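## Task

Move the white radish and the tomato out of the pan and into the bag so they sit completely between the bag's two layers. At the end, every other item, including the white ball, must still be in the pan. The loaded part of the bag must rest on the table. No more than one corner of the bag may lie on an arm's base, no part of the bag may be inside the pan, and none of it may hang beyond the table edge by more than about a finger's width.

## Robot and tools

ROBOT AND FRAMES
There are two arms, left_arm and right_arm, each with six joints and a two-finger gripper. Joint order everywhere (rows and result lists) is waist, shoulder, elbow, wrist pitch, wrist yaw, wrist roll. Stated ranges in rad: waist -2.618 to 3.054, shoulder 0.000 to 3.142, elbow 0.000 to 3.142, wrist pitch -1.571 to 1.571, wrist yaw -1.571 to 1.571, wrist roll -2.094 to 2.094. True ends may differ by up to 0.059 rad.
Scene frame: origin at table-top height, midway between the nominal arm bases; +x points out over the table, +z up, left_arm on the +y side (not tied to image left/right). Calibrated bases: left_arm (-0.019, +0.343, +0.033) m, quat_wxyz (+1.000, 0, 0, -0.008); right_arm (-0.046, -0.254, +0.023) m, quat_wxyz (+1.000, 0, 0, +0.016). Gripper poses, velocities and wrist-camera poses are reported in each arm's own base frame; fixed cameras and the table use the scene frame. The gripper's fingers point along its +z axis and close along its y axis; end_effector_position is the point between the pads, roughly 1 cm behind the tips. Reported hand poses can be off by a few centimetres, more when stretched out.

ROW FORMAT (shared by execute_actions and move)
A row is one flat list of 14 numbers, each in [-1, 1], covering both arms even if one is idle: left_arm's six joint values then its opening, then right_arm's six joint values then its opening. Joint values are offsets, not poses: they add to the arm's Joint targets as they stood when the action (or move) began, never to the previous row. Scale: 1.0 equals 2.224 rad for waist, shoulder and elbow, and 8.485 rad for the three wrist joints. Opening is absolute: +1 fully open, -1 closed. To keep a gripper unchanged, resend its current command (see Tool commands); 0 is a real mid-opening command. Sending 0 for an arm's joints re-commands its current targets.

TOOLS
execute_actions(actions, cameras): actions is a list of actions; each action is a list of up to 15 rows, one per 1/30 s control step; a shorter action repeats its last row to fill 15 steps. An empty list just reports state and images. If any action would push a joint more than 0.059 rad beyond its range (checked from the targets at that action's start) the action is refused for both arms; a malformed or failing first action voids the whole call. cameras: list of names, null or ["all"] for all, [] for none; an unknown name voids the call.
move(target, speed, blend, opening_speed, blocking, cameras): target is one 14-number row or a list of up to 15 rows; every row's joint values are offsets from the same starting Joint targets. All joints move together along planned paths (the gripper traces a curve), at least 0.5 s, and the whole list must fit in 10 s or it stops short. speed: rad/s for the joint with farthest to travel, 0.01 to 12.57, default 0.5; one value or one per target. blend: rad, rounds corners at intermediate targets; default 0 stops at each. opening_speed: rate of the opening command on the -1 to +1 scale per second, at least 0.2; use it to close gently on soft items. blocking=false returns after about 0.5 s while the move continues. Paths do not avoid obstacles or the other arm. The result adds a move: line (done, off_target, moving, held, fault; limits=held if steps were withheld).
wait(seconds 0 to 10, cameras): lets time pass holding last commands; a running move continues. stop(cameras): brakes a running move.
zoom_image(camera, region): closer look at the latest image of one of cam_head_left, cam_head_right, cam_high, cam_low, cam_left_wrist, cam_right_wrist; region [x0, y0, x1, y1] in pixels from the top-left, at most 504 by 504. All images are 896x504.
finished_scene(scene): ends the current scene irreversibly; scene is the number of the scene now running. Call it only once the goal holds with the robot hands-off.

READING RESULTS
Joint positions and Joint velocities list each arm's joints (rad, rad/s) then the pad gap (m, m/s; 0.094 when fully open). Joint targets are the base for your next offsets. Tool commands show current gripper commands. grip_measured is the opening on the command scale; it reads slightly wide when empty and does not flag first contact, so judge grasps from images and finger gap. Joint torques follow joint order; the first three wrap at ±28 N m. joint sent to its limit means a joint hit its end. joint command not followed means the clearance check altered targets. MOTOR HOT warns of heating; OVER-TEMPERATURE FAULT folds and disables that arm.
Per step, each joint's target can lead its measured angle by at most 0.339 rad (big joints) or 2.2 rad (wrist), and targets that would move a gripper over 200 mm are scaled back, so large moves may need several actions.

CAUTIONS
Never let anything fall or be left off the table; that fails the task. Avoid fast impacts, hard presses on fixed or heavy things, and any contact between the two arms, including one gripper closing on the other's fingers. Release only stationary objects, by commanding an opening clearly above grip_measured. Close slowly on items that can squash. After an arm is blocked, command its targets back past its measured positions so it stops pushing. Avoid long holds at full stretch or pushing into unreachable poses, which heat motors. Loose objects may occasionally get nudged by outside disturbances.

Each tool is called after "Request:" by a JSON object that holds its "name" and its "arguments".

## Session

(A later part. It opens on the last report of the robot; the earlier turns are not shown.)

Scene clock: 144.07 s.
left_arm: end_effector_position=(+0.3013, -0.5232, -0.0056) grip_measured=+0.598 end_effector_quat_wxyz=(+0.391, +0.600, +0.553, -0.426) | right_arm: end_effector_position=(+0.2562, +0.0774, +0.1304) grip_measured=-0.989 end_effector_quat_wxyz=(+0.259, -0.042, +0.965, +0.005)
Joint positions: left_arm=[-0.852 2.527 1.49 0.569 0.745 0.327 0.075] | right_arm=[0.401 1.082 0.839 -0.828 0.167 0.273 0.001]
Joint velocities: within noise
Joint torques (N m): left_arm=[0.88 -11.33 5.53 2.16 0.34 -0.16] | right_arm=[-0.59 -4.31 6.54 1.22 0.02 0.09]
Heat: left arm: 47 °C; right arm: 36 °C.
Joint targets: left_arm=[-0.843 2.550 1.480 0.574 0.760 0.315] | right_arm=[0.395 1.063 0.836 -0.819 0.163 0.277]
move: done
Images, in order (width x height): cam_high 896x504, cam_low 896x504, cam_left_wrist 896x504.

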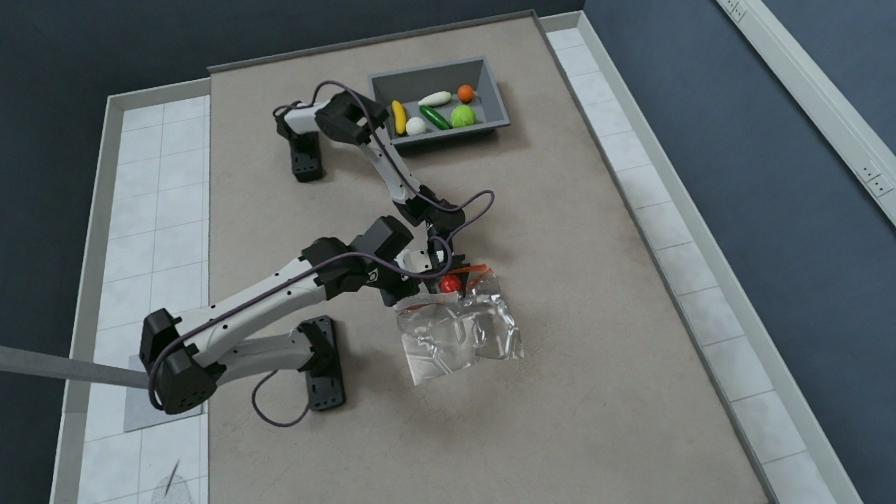

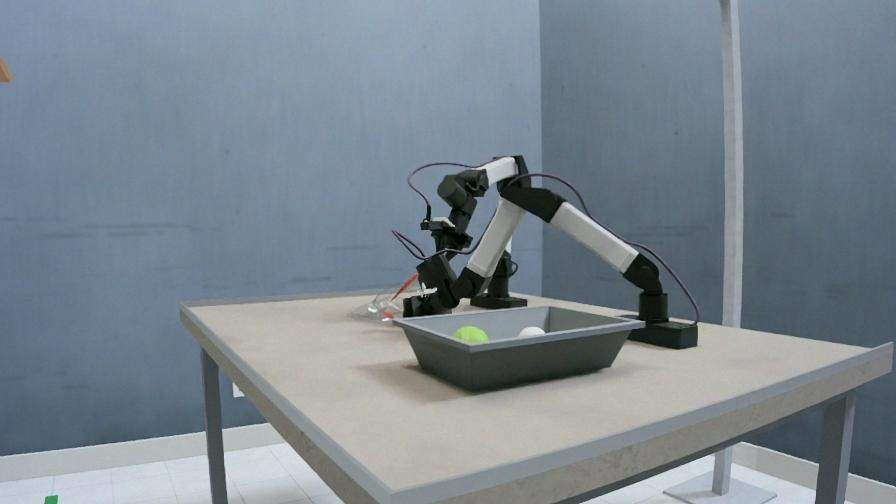

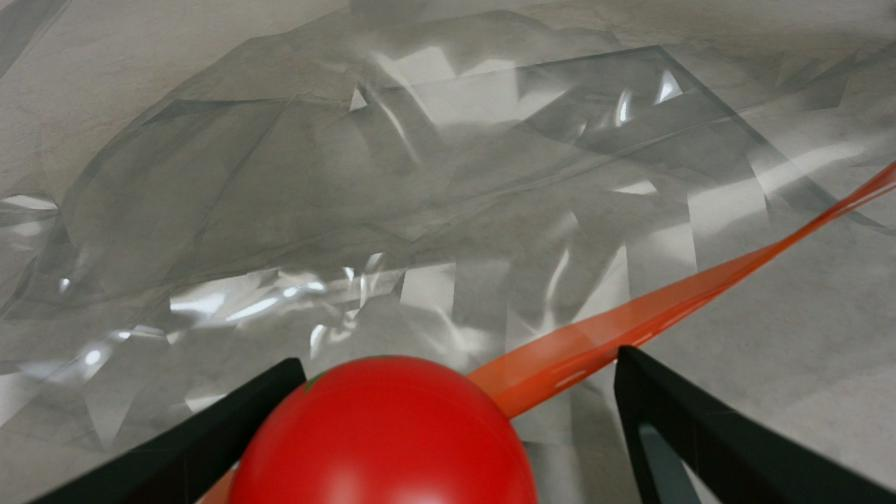

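Request:
{"name": "move", "arguments": {"target": [[0.009,-0.054,-0.044,0.004,0,0,0.6,0,0,0,0,0,0,-1],[0.009,-0.054,-0.044,0.004,0,0,-0.13,0,0,0,0,0,0,-1]], "speed": 0.2, "opening_speed": 0.5, "cameras": ["cam_left_wrist","cam_low","cam_high"]}}

Request:
{"name": "zoom_image", "arguments": {"camera": "cam_high", "region": [350, 210, 520, 380]}}

Scene clock: 147.40 s.
left_arm: end_effector_position=(+0.3013, -0.5048, +0.0018) grip_measured=-0.130 end_effector_quat_wxyz=(+0.396, +0.594, +0.558, -0.423) | right_arm: end_effector_position=(+0.2562, +0.0774, +0.1304) grip_measured=-0.989 end_effector_quat_wxyz=(+0.259, -0.042, +0.965, +0.005)
Joint positions: left_arm=[-0.83 2.466 1.394 0.607 0.75 0.326 0.041] | right_arm=[0.401 1.082 0.839 -0.828 0.167 0.273 0.001]
Joint velocities: within noise
Joint torques (N m): left_arm=[0.68 -15.47 5.19 2.14 0.31 -0.13] | right_arm=[-0.58 -4.3 6.56 1.22 0.03 0.09]
Heat: left arm: 48 °C; right arm: 35 °C.
Joint targets: left_arm=[-0.823 2.430 1.382 0.608 0.760 0.314] | right_arm=[0.395 1.063 0.836 -0.819 0.163 0.277]
move: off_target (left_arm); target 2's new numbers were sent with left_arm's shoulder 0.036 rad from that target; left_arm: the shoulder is farthest, 0.036 rad from its target
Images, in order (width x height): cam_high 896x504, cam_low 896x504, cam_left_wrist 896x504.

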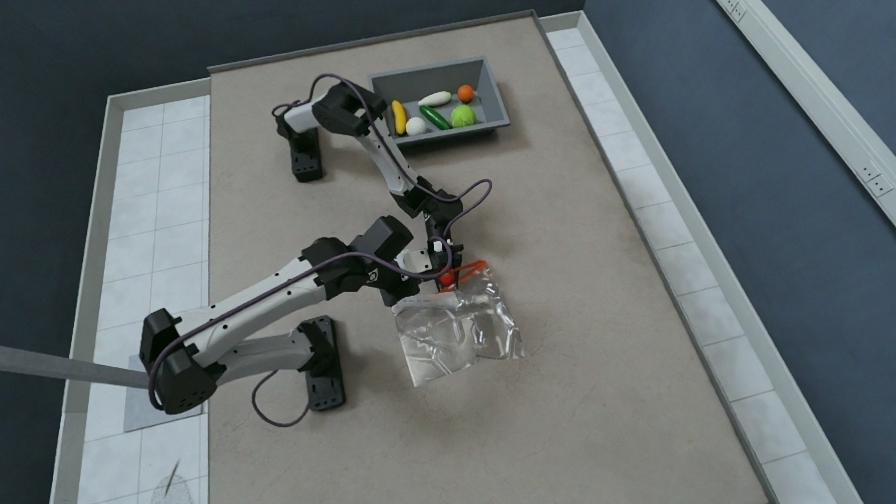

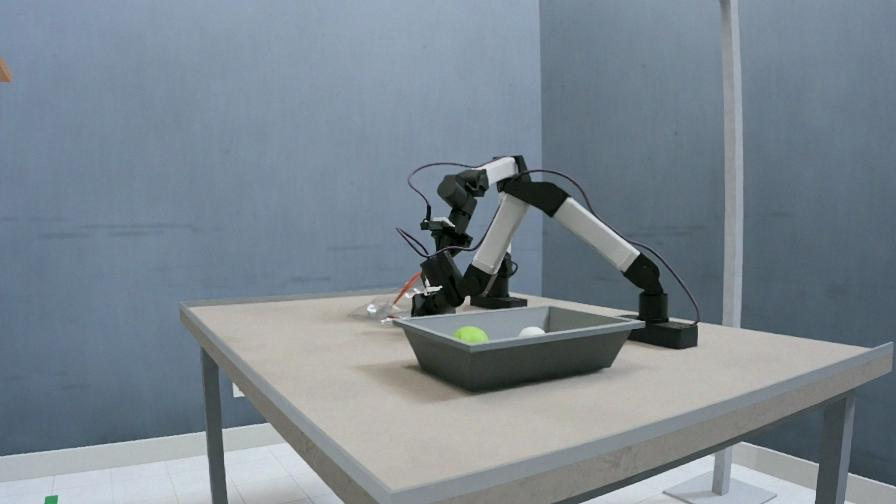

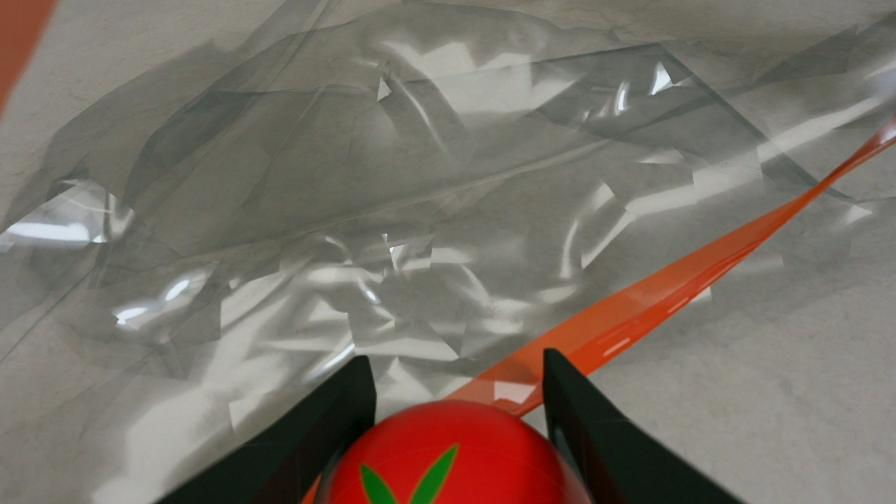

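Scaled by 2.965 from the camera's 896x504 image, which has a finer 1280x720 frame.

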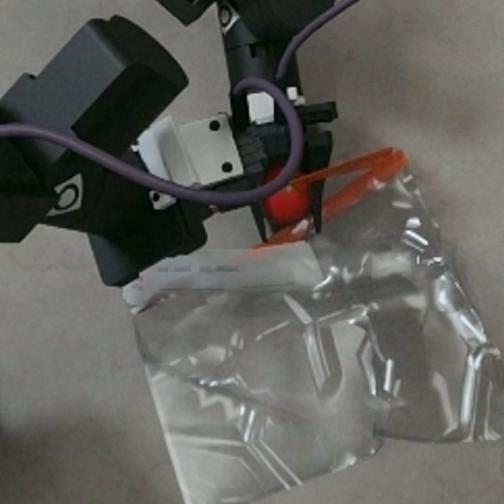

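Request:
{"name": "move", "arguments": {"target": [0.026,-0.1394,-0.2392,0.0321,-0.0306,-0.0134,-0.13,0,0,0,0,0,0,-1], "speed": 0.35, "cameras": ["cam_left_wrist","cam_low","cam_high","cam_right_wrist"]}}

Request:
{"name": "zoom_image", "arguments": {"camera": "cam_high", "region": [350, 180, 550, 380]}}

Scene clock: 149.90 s.
left_arm: end_effector_position=(+0.2952, -0.4074, +0.0234) grip_measured=-0.123 end_effector_quat_wxyz=(+0.447, +0.506, +0.649, -0.351) | right_arm: end_effector_position=(+0.2562, +0.0774, +0.1304) grip_measured=-0.989 end_effector_quat_wxyz=(+0.259, -0.042, +0.965, +0.005)
Joint positions: left_arm=[-0.772 2.152 0.859 0.873 0.517 0.213 0.041] | right_arm=[0.401 1.082 0.839 -0.828 0.167 0.273 0.001]
Joint velocities: within noise
Joint torques (N m): left_arm=[0.72 -12.19 4.27 2.33 -0.03 -0.15] | right_arm=[-0.58 -4.3 6.53 1.22 0.03 0.1]
Heat: left arm: 48 °C; right arm: 35 °C.
Joint targets: left_arm=[-0.765 2.120 0.850 0.881 0.500 0.201] | right_arm=[0.395 1.063 0.836 -0.819 0.163 0.277]
move: done
Images, in order (width x height): cam_high 896x504, cam_low 896x504, cam_left_wrist 896x504, cam_right_wrist 896x504.

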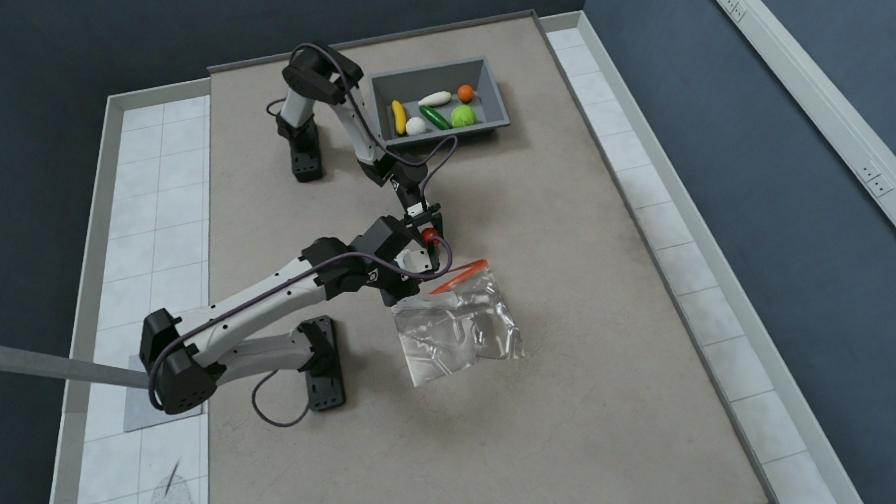

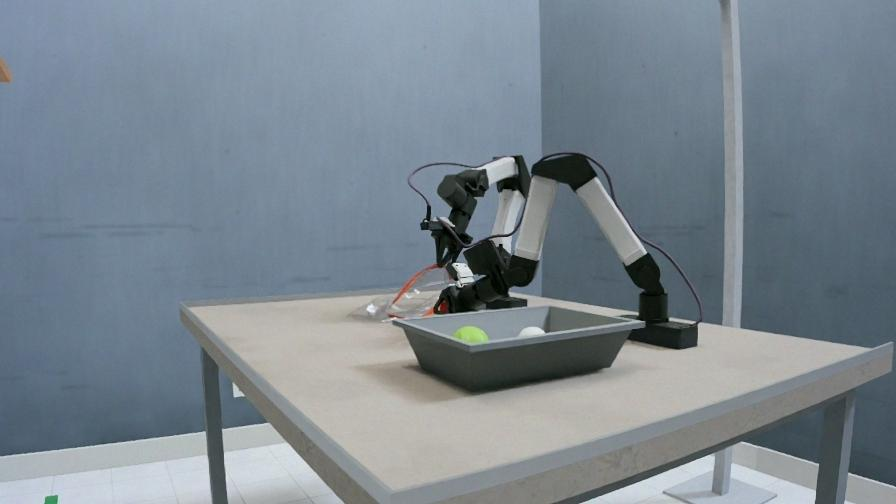

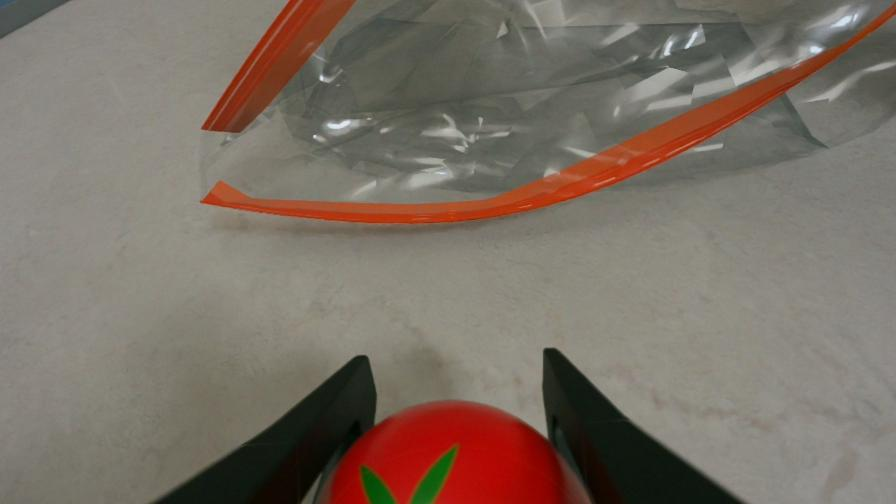

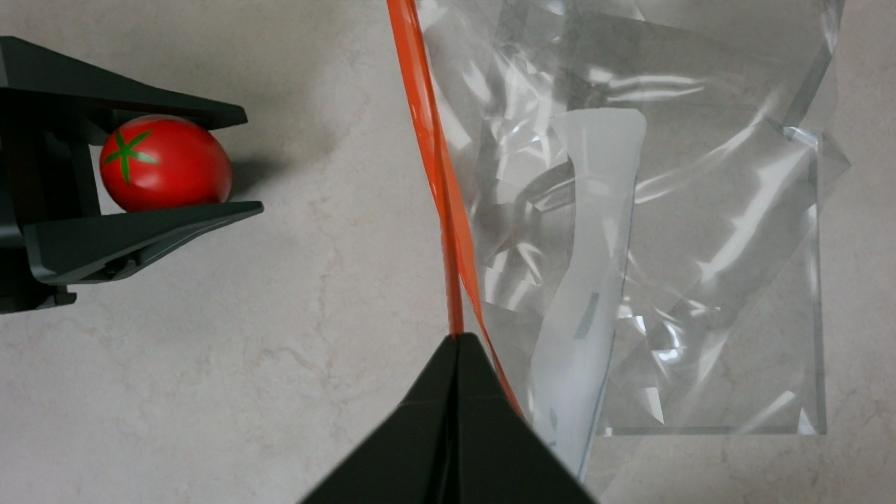

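Scaled by 2.520 from the camera's 896x504 image, which has a finer 1280x720 frame.

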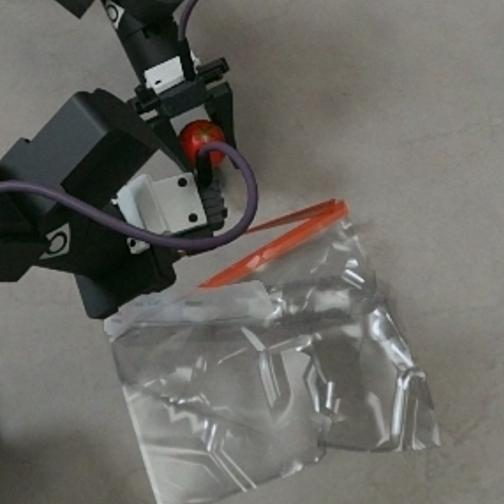

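Request:
{"name": "move", "arguments": {"target": [[0,0.0719,0.0072,0.0117,0,0,-0.13,0,0,0,0,0,0,-1],[0,0.0719,0.0072,0.0117,0,0,0.25,0,0,0,0,0,0,-1],[0.018,0.0315,-0.0607,0.0223,0,0,0.25,0,0,0,0,0,0,-1]], "speed": 0.2, "opening_speed": 0.4, "cameras": ["cam_left_wrist","cam_right_wrist"]}}

Scene clock: 154.27 s.
left_arm: end_effector_position=(+0.2865, -0.3727, -0.0106) grip_measured=+0.248 end_effector_quat_wxyz=(+0.448, +0.493, +0.663, -0.341) | right_arm: end_effector_position=(+0.2562, +0.0774, +0.1304) grip_measured=-0.989 end_effector_quat_wxyz=(+0.259, -0.042, +0.965, +0.005)
Joint positions: left_arm=[-0.732 2.22 0.723 1.064 0.516 0.212 0.059] | right_arm=[0.401 1.082 0.839 -0.828 0.167 0.273 0.001]
Joint velocities: within noise
Joint torques (N m): left_arm=[0.69 -11.45 3.17 2.3 0 -0.15] | right_arm=[-0.57 -4.3 6.56 1.22 0.03 0.09]
Heat: left arm: 47 °C; right arm: 35 °C.
Joint targets: left_arm=[-0.725 2.190 0.715 1.070 0.500 0.201] | right_arm=[0.395 1.063 0.836 -0.819 0.163 0.277]
move: done
Images, in order (width x height): cam_left_wrist 896x504, cam_right_wrist 896x504.

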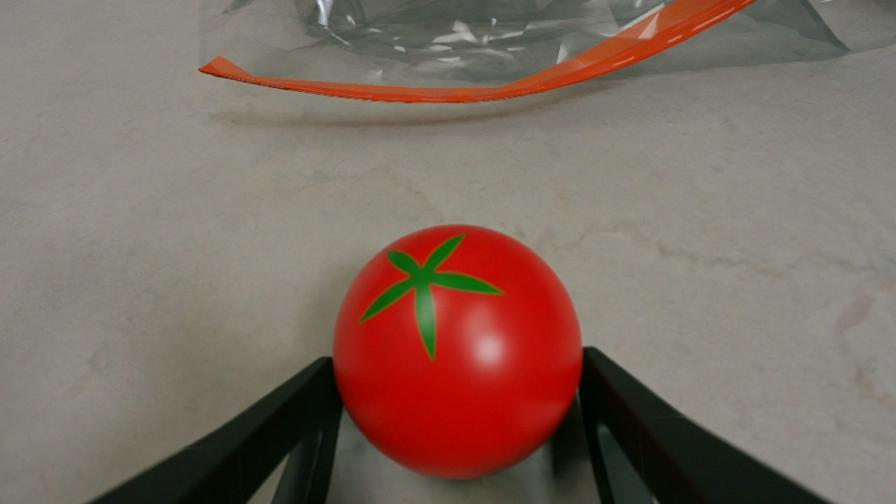

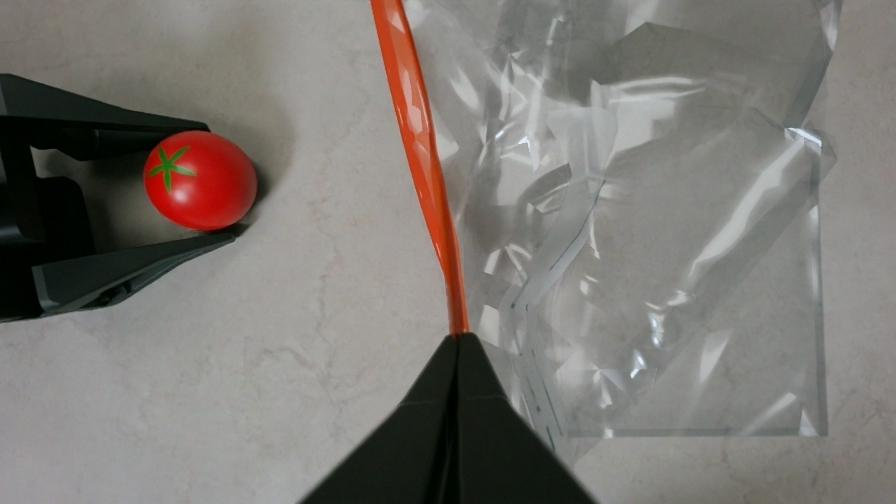

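Request:
{"name": "move", "arguments": {"target": [[-0.0054,0.0121,0.0203,-0.0032,0,0,0.25,0,0,0,0,0,0,-1],[-0.0054,0.0121,0.0203,-0.0032,0,0,-0.13,0,0,0,0,0,0,-1],[-0.0054,-0.068,0.0203,-0.0243,0,0,-0.13,0,0,0,0,0,0,-1]], "speed": 0.2, "opening_speed": 0.4, "cameras": ["cam_left_wrist","cam_right_wrist","cam_head_left","cam_low"]}}

Scene clock: 158.30 s.
left_arm: end_effector_position=(+0.2913, -0.3769, +0.0278) grip_measured=-0.048 end_effector_quat_wxyz=(+0.446, +0.493, +0.665, -0.341) | right_arm: end_effector_position=(+0.2562, +0.0774, +0.1304) grip_measured=-0.989 end_effector_quat_wxyz=(+0.259, -0.042, +0.965, +0.005)
Joint positions: left_arm=[-0.732 2.065 0.747 0.879 0.515 0.212 0.045] | right_arm=[0.401 1.082 0.839 -0.828 0.167 0.273 0.001]
Joint velocities: within noise
Joint torques (N m): left_arm=[-0.21 -10.86 6.37 2.06 0.01 -0.15] | right_arm=[-0.57 -4.3 6.57 1.22 0.02 0.09]
Heat: left arm: 46 °C; right arm: 34 °C.
Joint targets: left_arm=[-0.737 2.039 0.760 0.864 0.500 0.201] | right_arm=[0.395 1.063 0.836 -0.819 0.163 0.277]
move: done
Images, in order (width x height): cam_head_left 896x504, cam_low 896x504, cam_left_wrist 896x504, cam_right_wrist 896x504.

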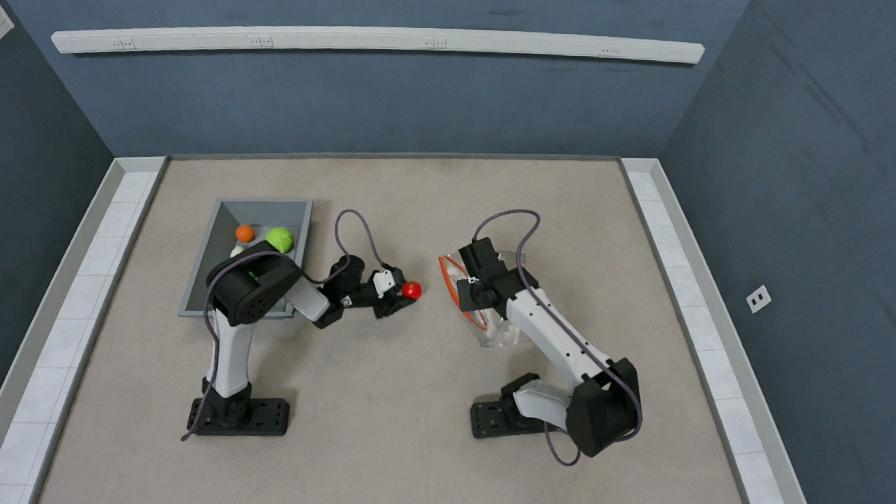

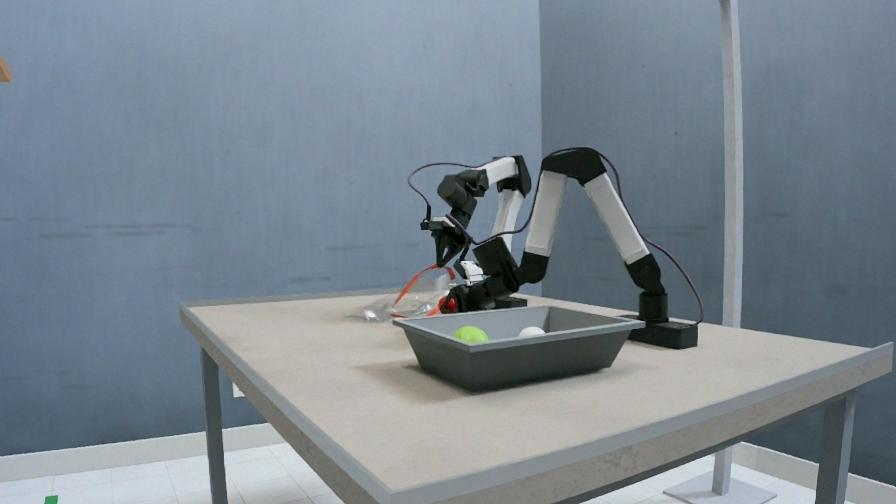

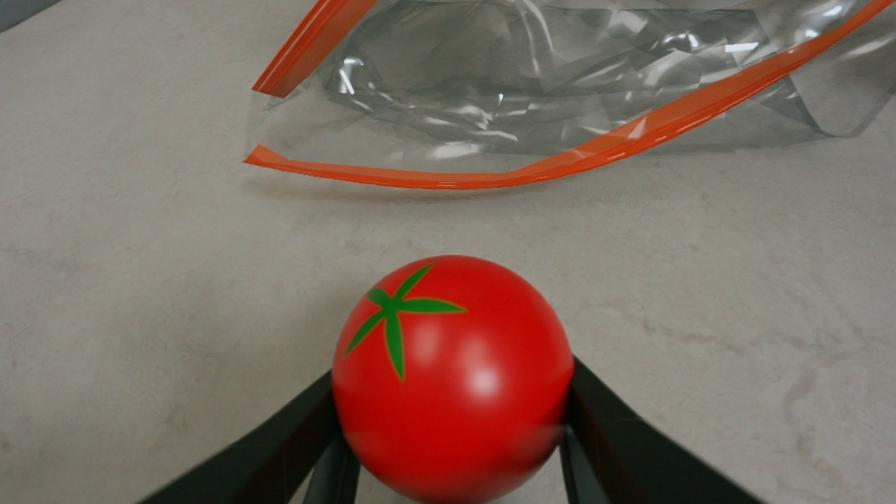

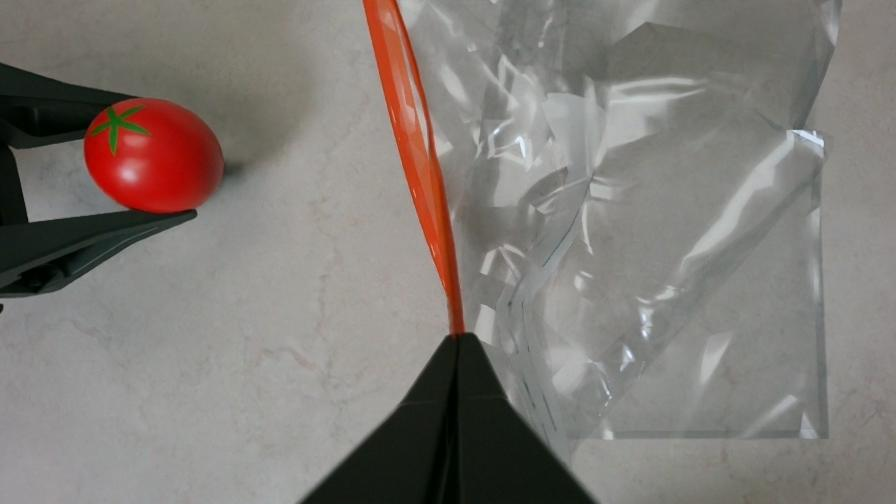

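Request:
{"name": "move", "arguments": {"target": [0.0594,0.0791,-0.0112,0.0355,0.0495,-0.1804,-0.13,0,0.002,0.046,-0.0114,0,0,-1], "speed": 0.5}}

Request:
{"name": "zoom_image", "arguments": {"camera": "cam_high", "region": [350, 180, 550, 380]}}

Request:
{"name": "zoom_image", "arguments": {"camera": "cam_low", "region": [340, 200, 540, 340]}}

Scene clock: 163.43 s.
left_arm: end_effector_position=(+0.2798, -0.3634, +0.0396) grip_measured=-0.048 end_effector_quat_wxyz=(+0.018, -0.004, +0.767, -0.641) | right_arm: end_effector_position=(+0.2516, +0.0755, +0.1453) grip_measured=-0.989 end_effector_quat_wxyz=(+0.250, -0.043, +0.967, +0.002)
Joint positions: left_arm=[-0.612 2.195 0.747 1.157 0.904 -1.317 0.045] | right_arm=[0.401 1.082 0.908 -0.917 0.167 0.273 0.001]
Joint velocities: within noise
Joint torques (N m): left_arm=[0.69 -7.62 3.11 2.26 0.29 -0.1] | right_arm=[-0.57 -3.88 9.72 1.12 0.03 0.09]
Heat: left arm: 44 °C; right arm: 34 °C.
Joint targets: left_arm=[-0.605 2.215 0.735 1.165 0.920 -1.330] | right_arm=[0.395 1.068 0.939 -0.916 0.163 0.277]
move: done

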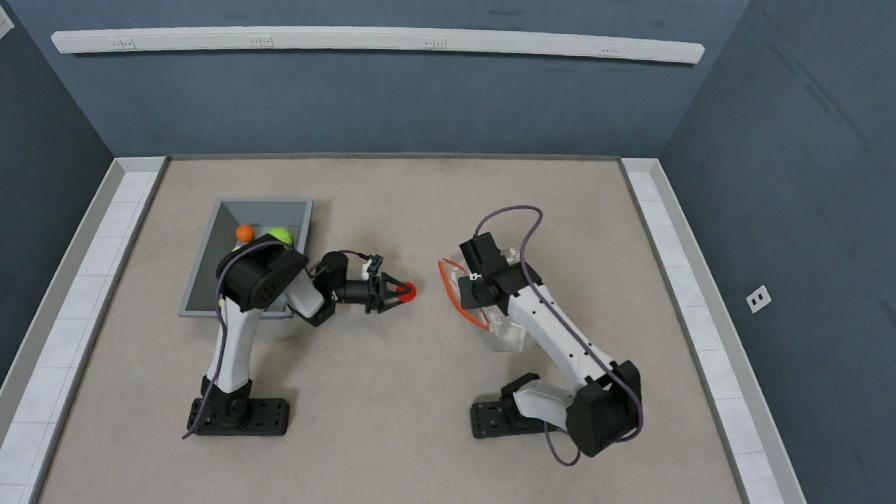

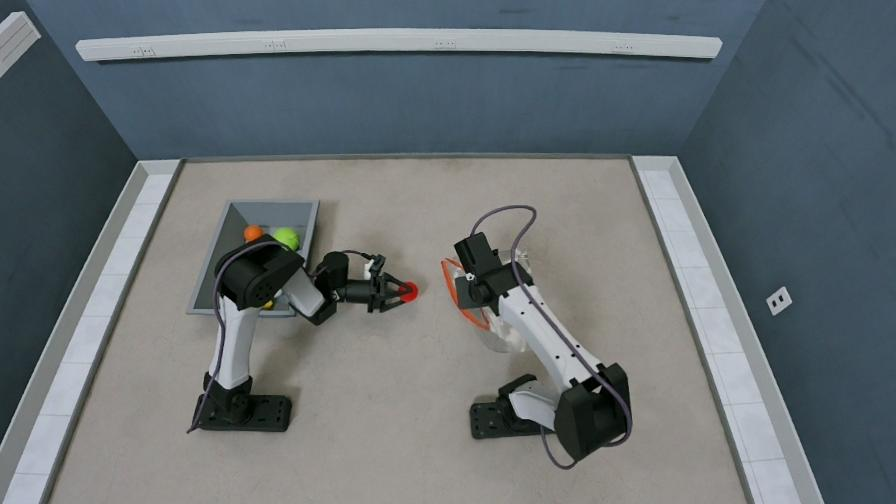

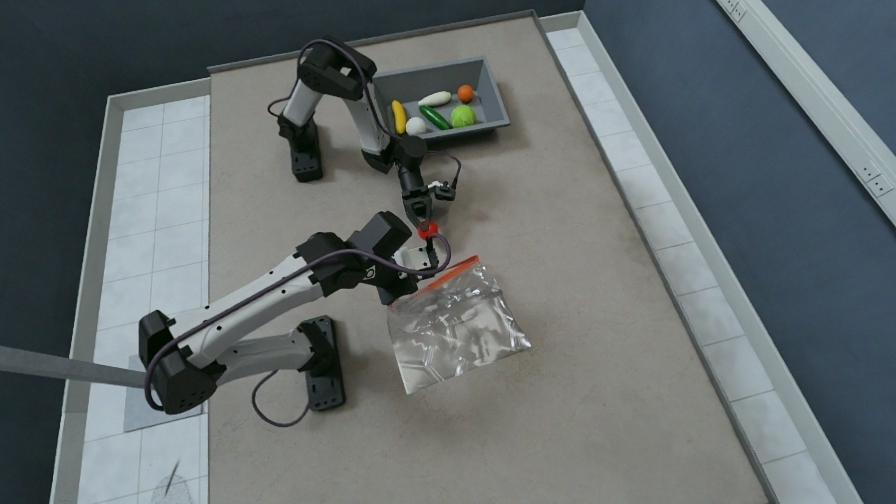

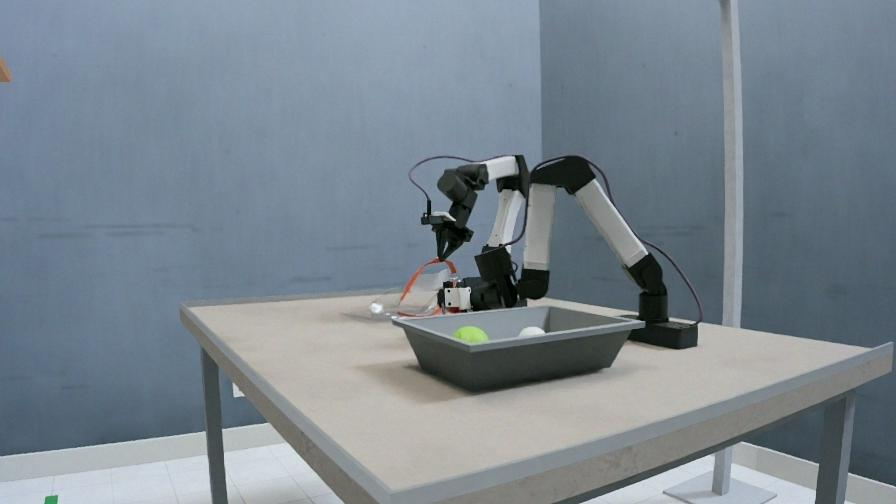

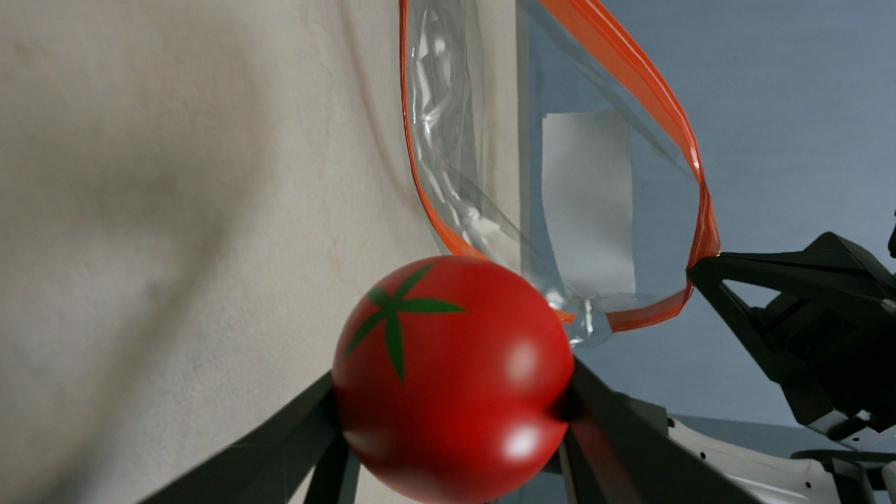

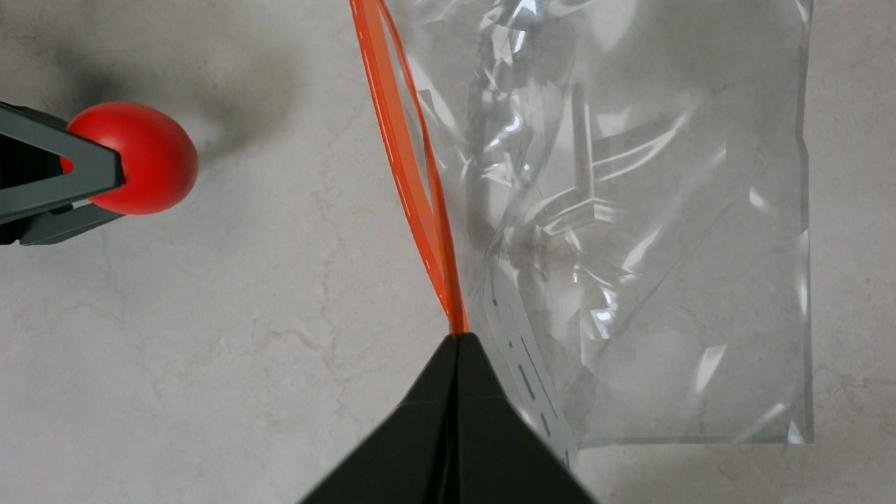

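Scaled by 2.520 from the camera's 896x504 image, which has a finer 1280x720 frame.

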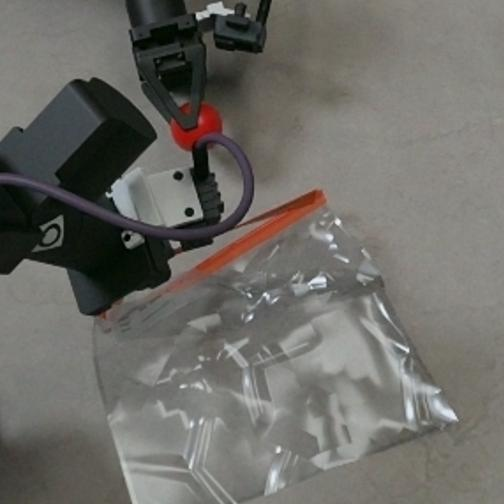

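Scaled by 2.520 from the camera's 896x504 image, which has a finer 1280x720 frame.

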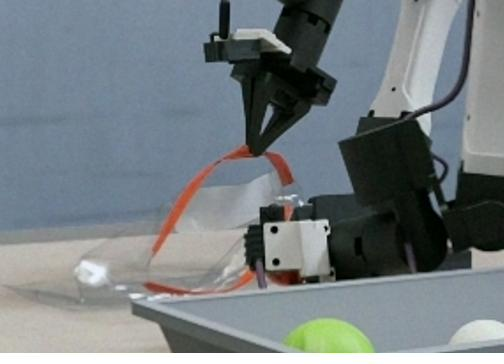

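Request:
{"name": "move", "arguments": {"target": [-0.0809,0.018,0.1237,-0.0206,-0.0189,-0.0094,-0.13,0,0,0,0,0,0,-1], "speed": 0.3, "cameras": ["cam_low","cam_left_wrist","cam_right_wrist"]}}

Request:
{"name": "zoom_image", "arguments": {"camera": "cam_low", "region": [340, 200, 540, 340]}}

Scene clock: 166.17 s.
left_arm: end_effector_position=(+0.2764, -0.4477, +0.0644) grip_measured=-0.048 end_effector_quat_wxyz=(+0.002, +0.005, +0.763, -0.646) | right_arm: end_effector_position=(+0.2515, +0.0754, +0.1453) grip_measured=-0.989 end_effector_quat_wxyz=(+0.250, -0.043, +0.967, +0.002)
Joint positions: left_arm=[-0.784 2.232 0.995 1.005 0.777 -1.397 0.045] | right_arm=[0.401 1.082 0.908 -0.918 0.167 0.273 0.001]
Joint velocities: within noise
Joint torques (N m): left_arm=[0.08 -8.73 7.12 2.11 -0.06 -0.09] | right_arm=[-0.59 -3.86 9.72 1.12 0.03 0.1]
Heat: left arm: 43 °C; right arm: 34 °C.
Joint targets: left_arm=[-0.785 2.255 1.010 0.990 0.760 -1.410] | right_arm=[0.395 1.068 0.939 -0.916 0.163 0.277]
move: done
Images, in order (width x height): cam_low 896x504, cam_left_wrist 896x504, cam_right_wrist 896x504.

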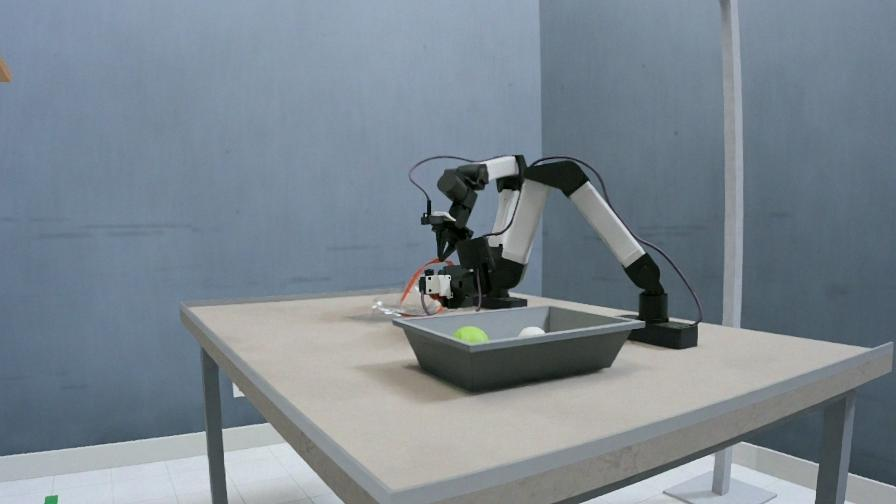

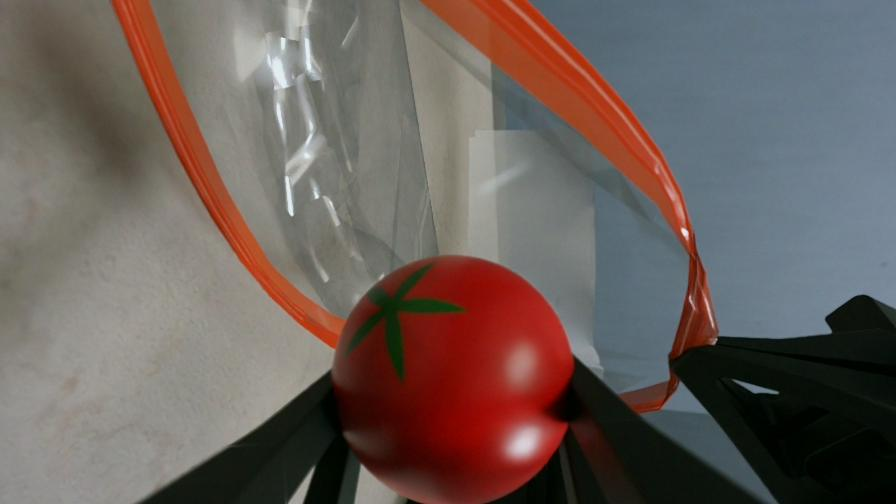

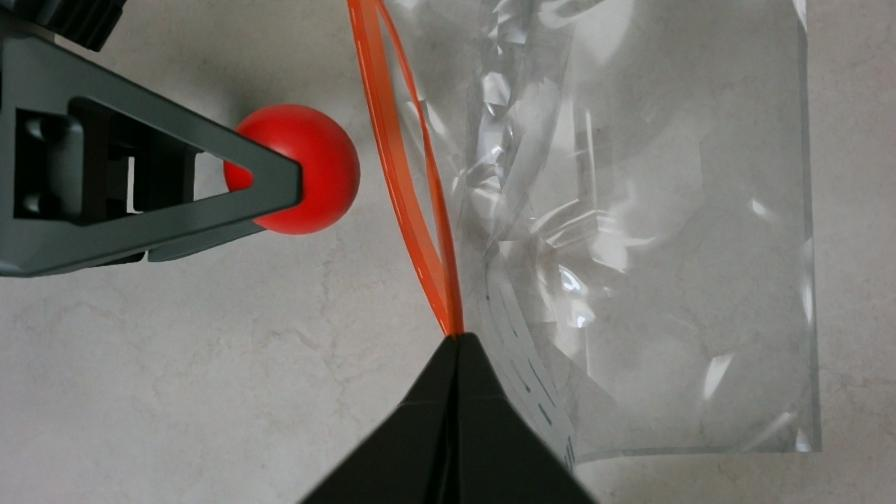

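Scaled by 2.520 from the camera's 896x504 image, which has a finer 1280x720 frame.

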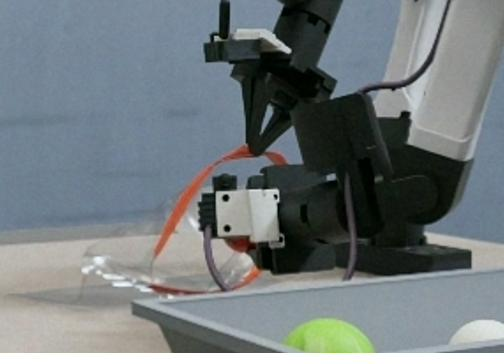

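Request:
{"name": "move", "arguments": {"target": [[0,0,0,0,0,0,-0.13,0.0094,-0.027,-0.013,-0.0037,0,0,-1],[-0.0697,0.1484,0.3125,-0.0448,-0.0177,-0.0029,-0.13,0.0094,-0.027,-0.013,-0.0037,0,0,-1]], "speed": 0.25, "cameras": ["cam_low","cam_left_wrist","cam_right_wrist","cam_high"]}}

Request:
{"name": "zoom_image", "arguments": {"camera": "cam_low", "region": [340, 200, 540, 340]}}

Request:
{"name": "zoom_image", "arguments": {"camera": "cam_high", "region": [350, 180, 550, 380]}}

Scene clock: 170.90 s.
left_arm: end_effector_position=(+0.3050, -0.5849, +0.0566) grip_measured=-0.048 end_effector_quat_wxyz=(-0.002, +0.002, +0.775, -0.632) | right_arm: end_effector_position=(+0.2424, +0.0737, +0.1564) grip_measured=-0.989 end_effector_quat_wxyz=(+0.264, -0.045, +0.964, +0.008)
Joint positions: left_arm=[-0.935 2.557 1.683 0.625 0.626 -1.422 0.045] | right_arm=[0.409 1.019 0.908 -0.95 0.167 0.273 0.001]
Joint velocities: left_arm=[within noise] | right_arm=[0.007 0.007 -0.012 -0.022 0.154 0.022 0]
Joint torques (N m): left_arm=[-0.14 -11.9 9.62 2.17 -0.09 -0.1] | right_arm=[0.66 -3.17 6.99 1.16 0.03 0.09]
Heat: left arm: 43 °C; right arm: 33 °C.
Joint targets: left_arm=[-0.940 2.584 1.705 0.610 0.610 -1.434] | right_arm=[0.416 1.008 0.910 -0.947 0.163 0.277]
move: done
Images, in order (width x height): cam_high 896x504, cam_low 896x504, cam_left_wrist 896x504, cam_right_wrist 896x504.

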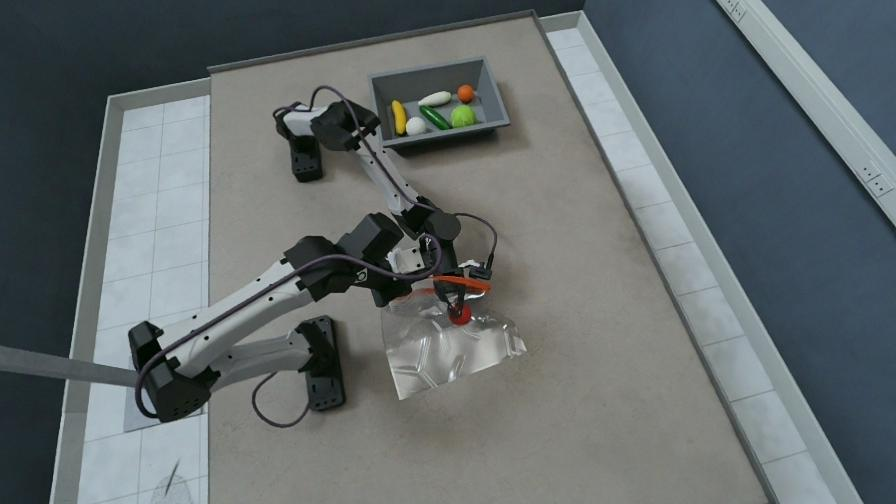

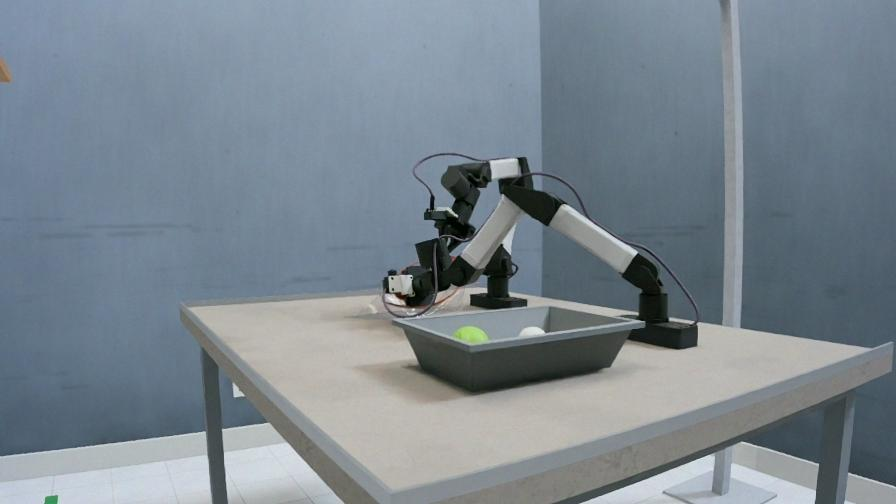

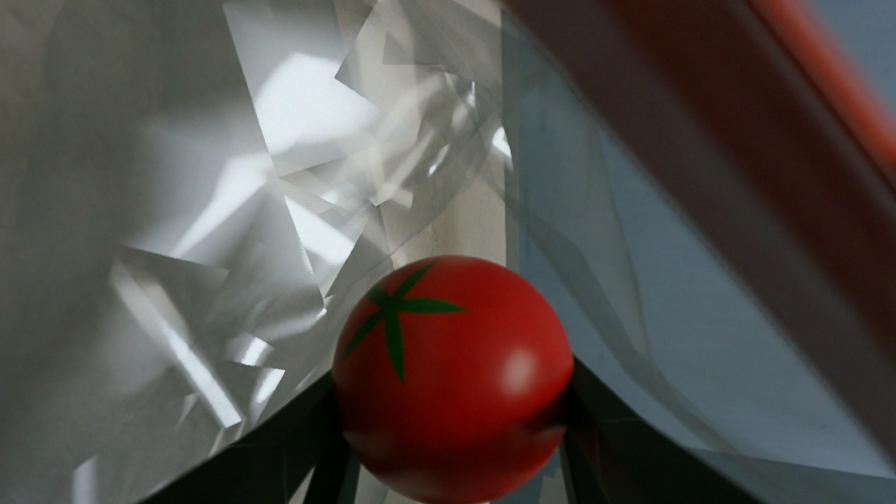

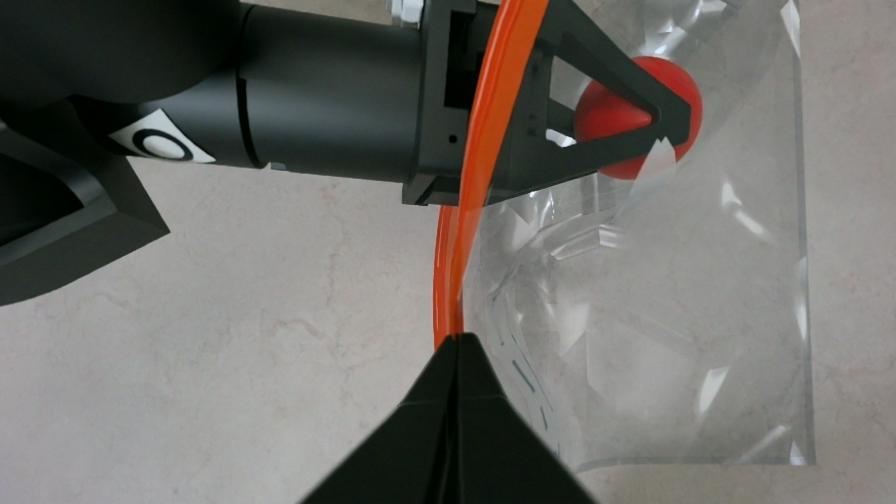

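Scaled by 2.520 from the camera's 896x504 image, which has a finer 1280x720 frame.

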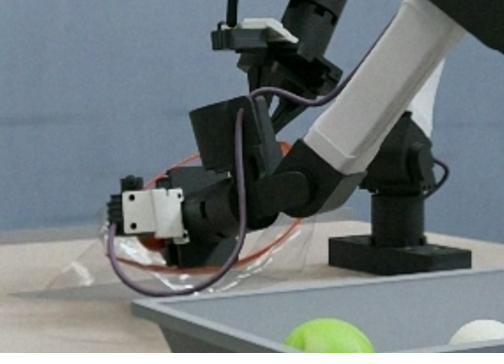

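Scaled by 2.520 from the camera's 896x504 image, which has a finer 1280x720 frame.

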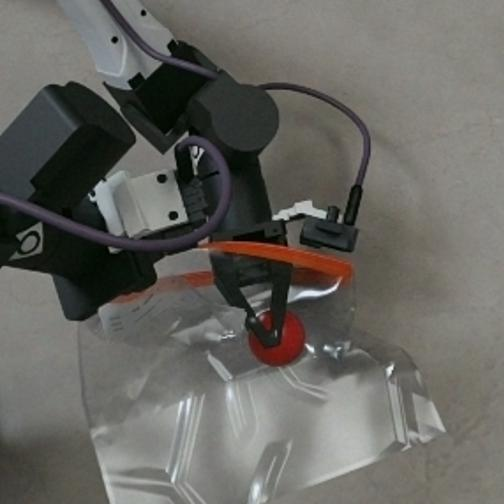

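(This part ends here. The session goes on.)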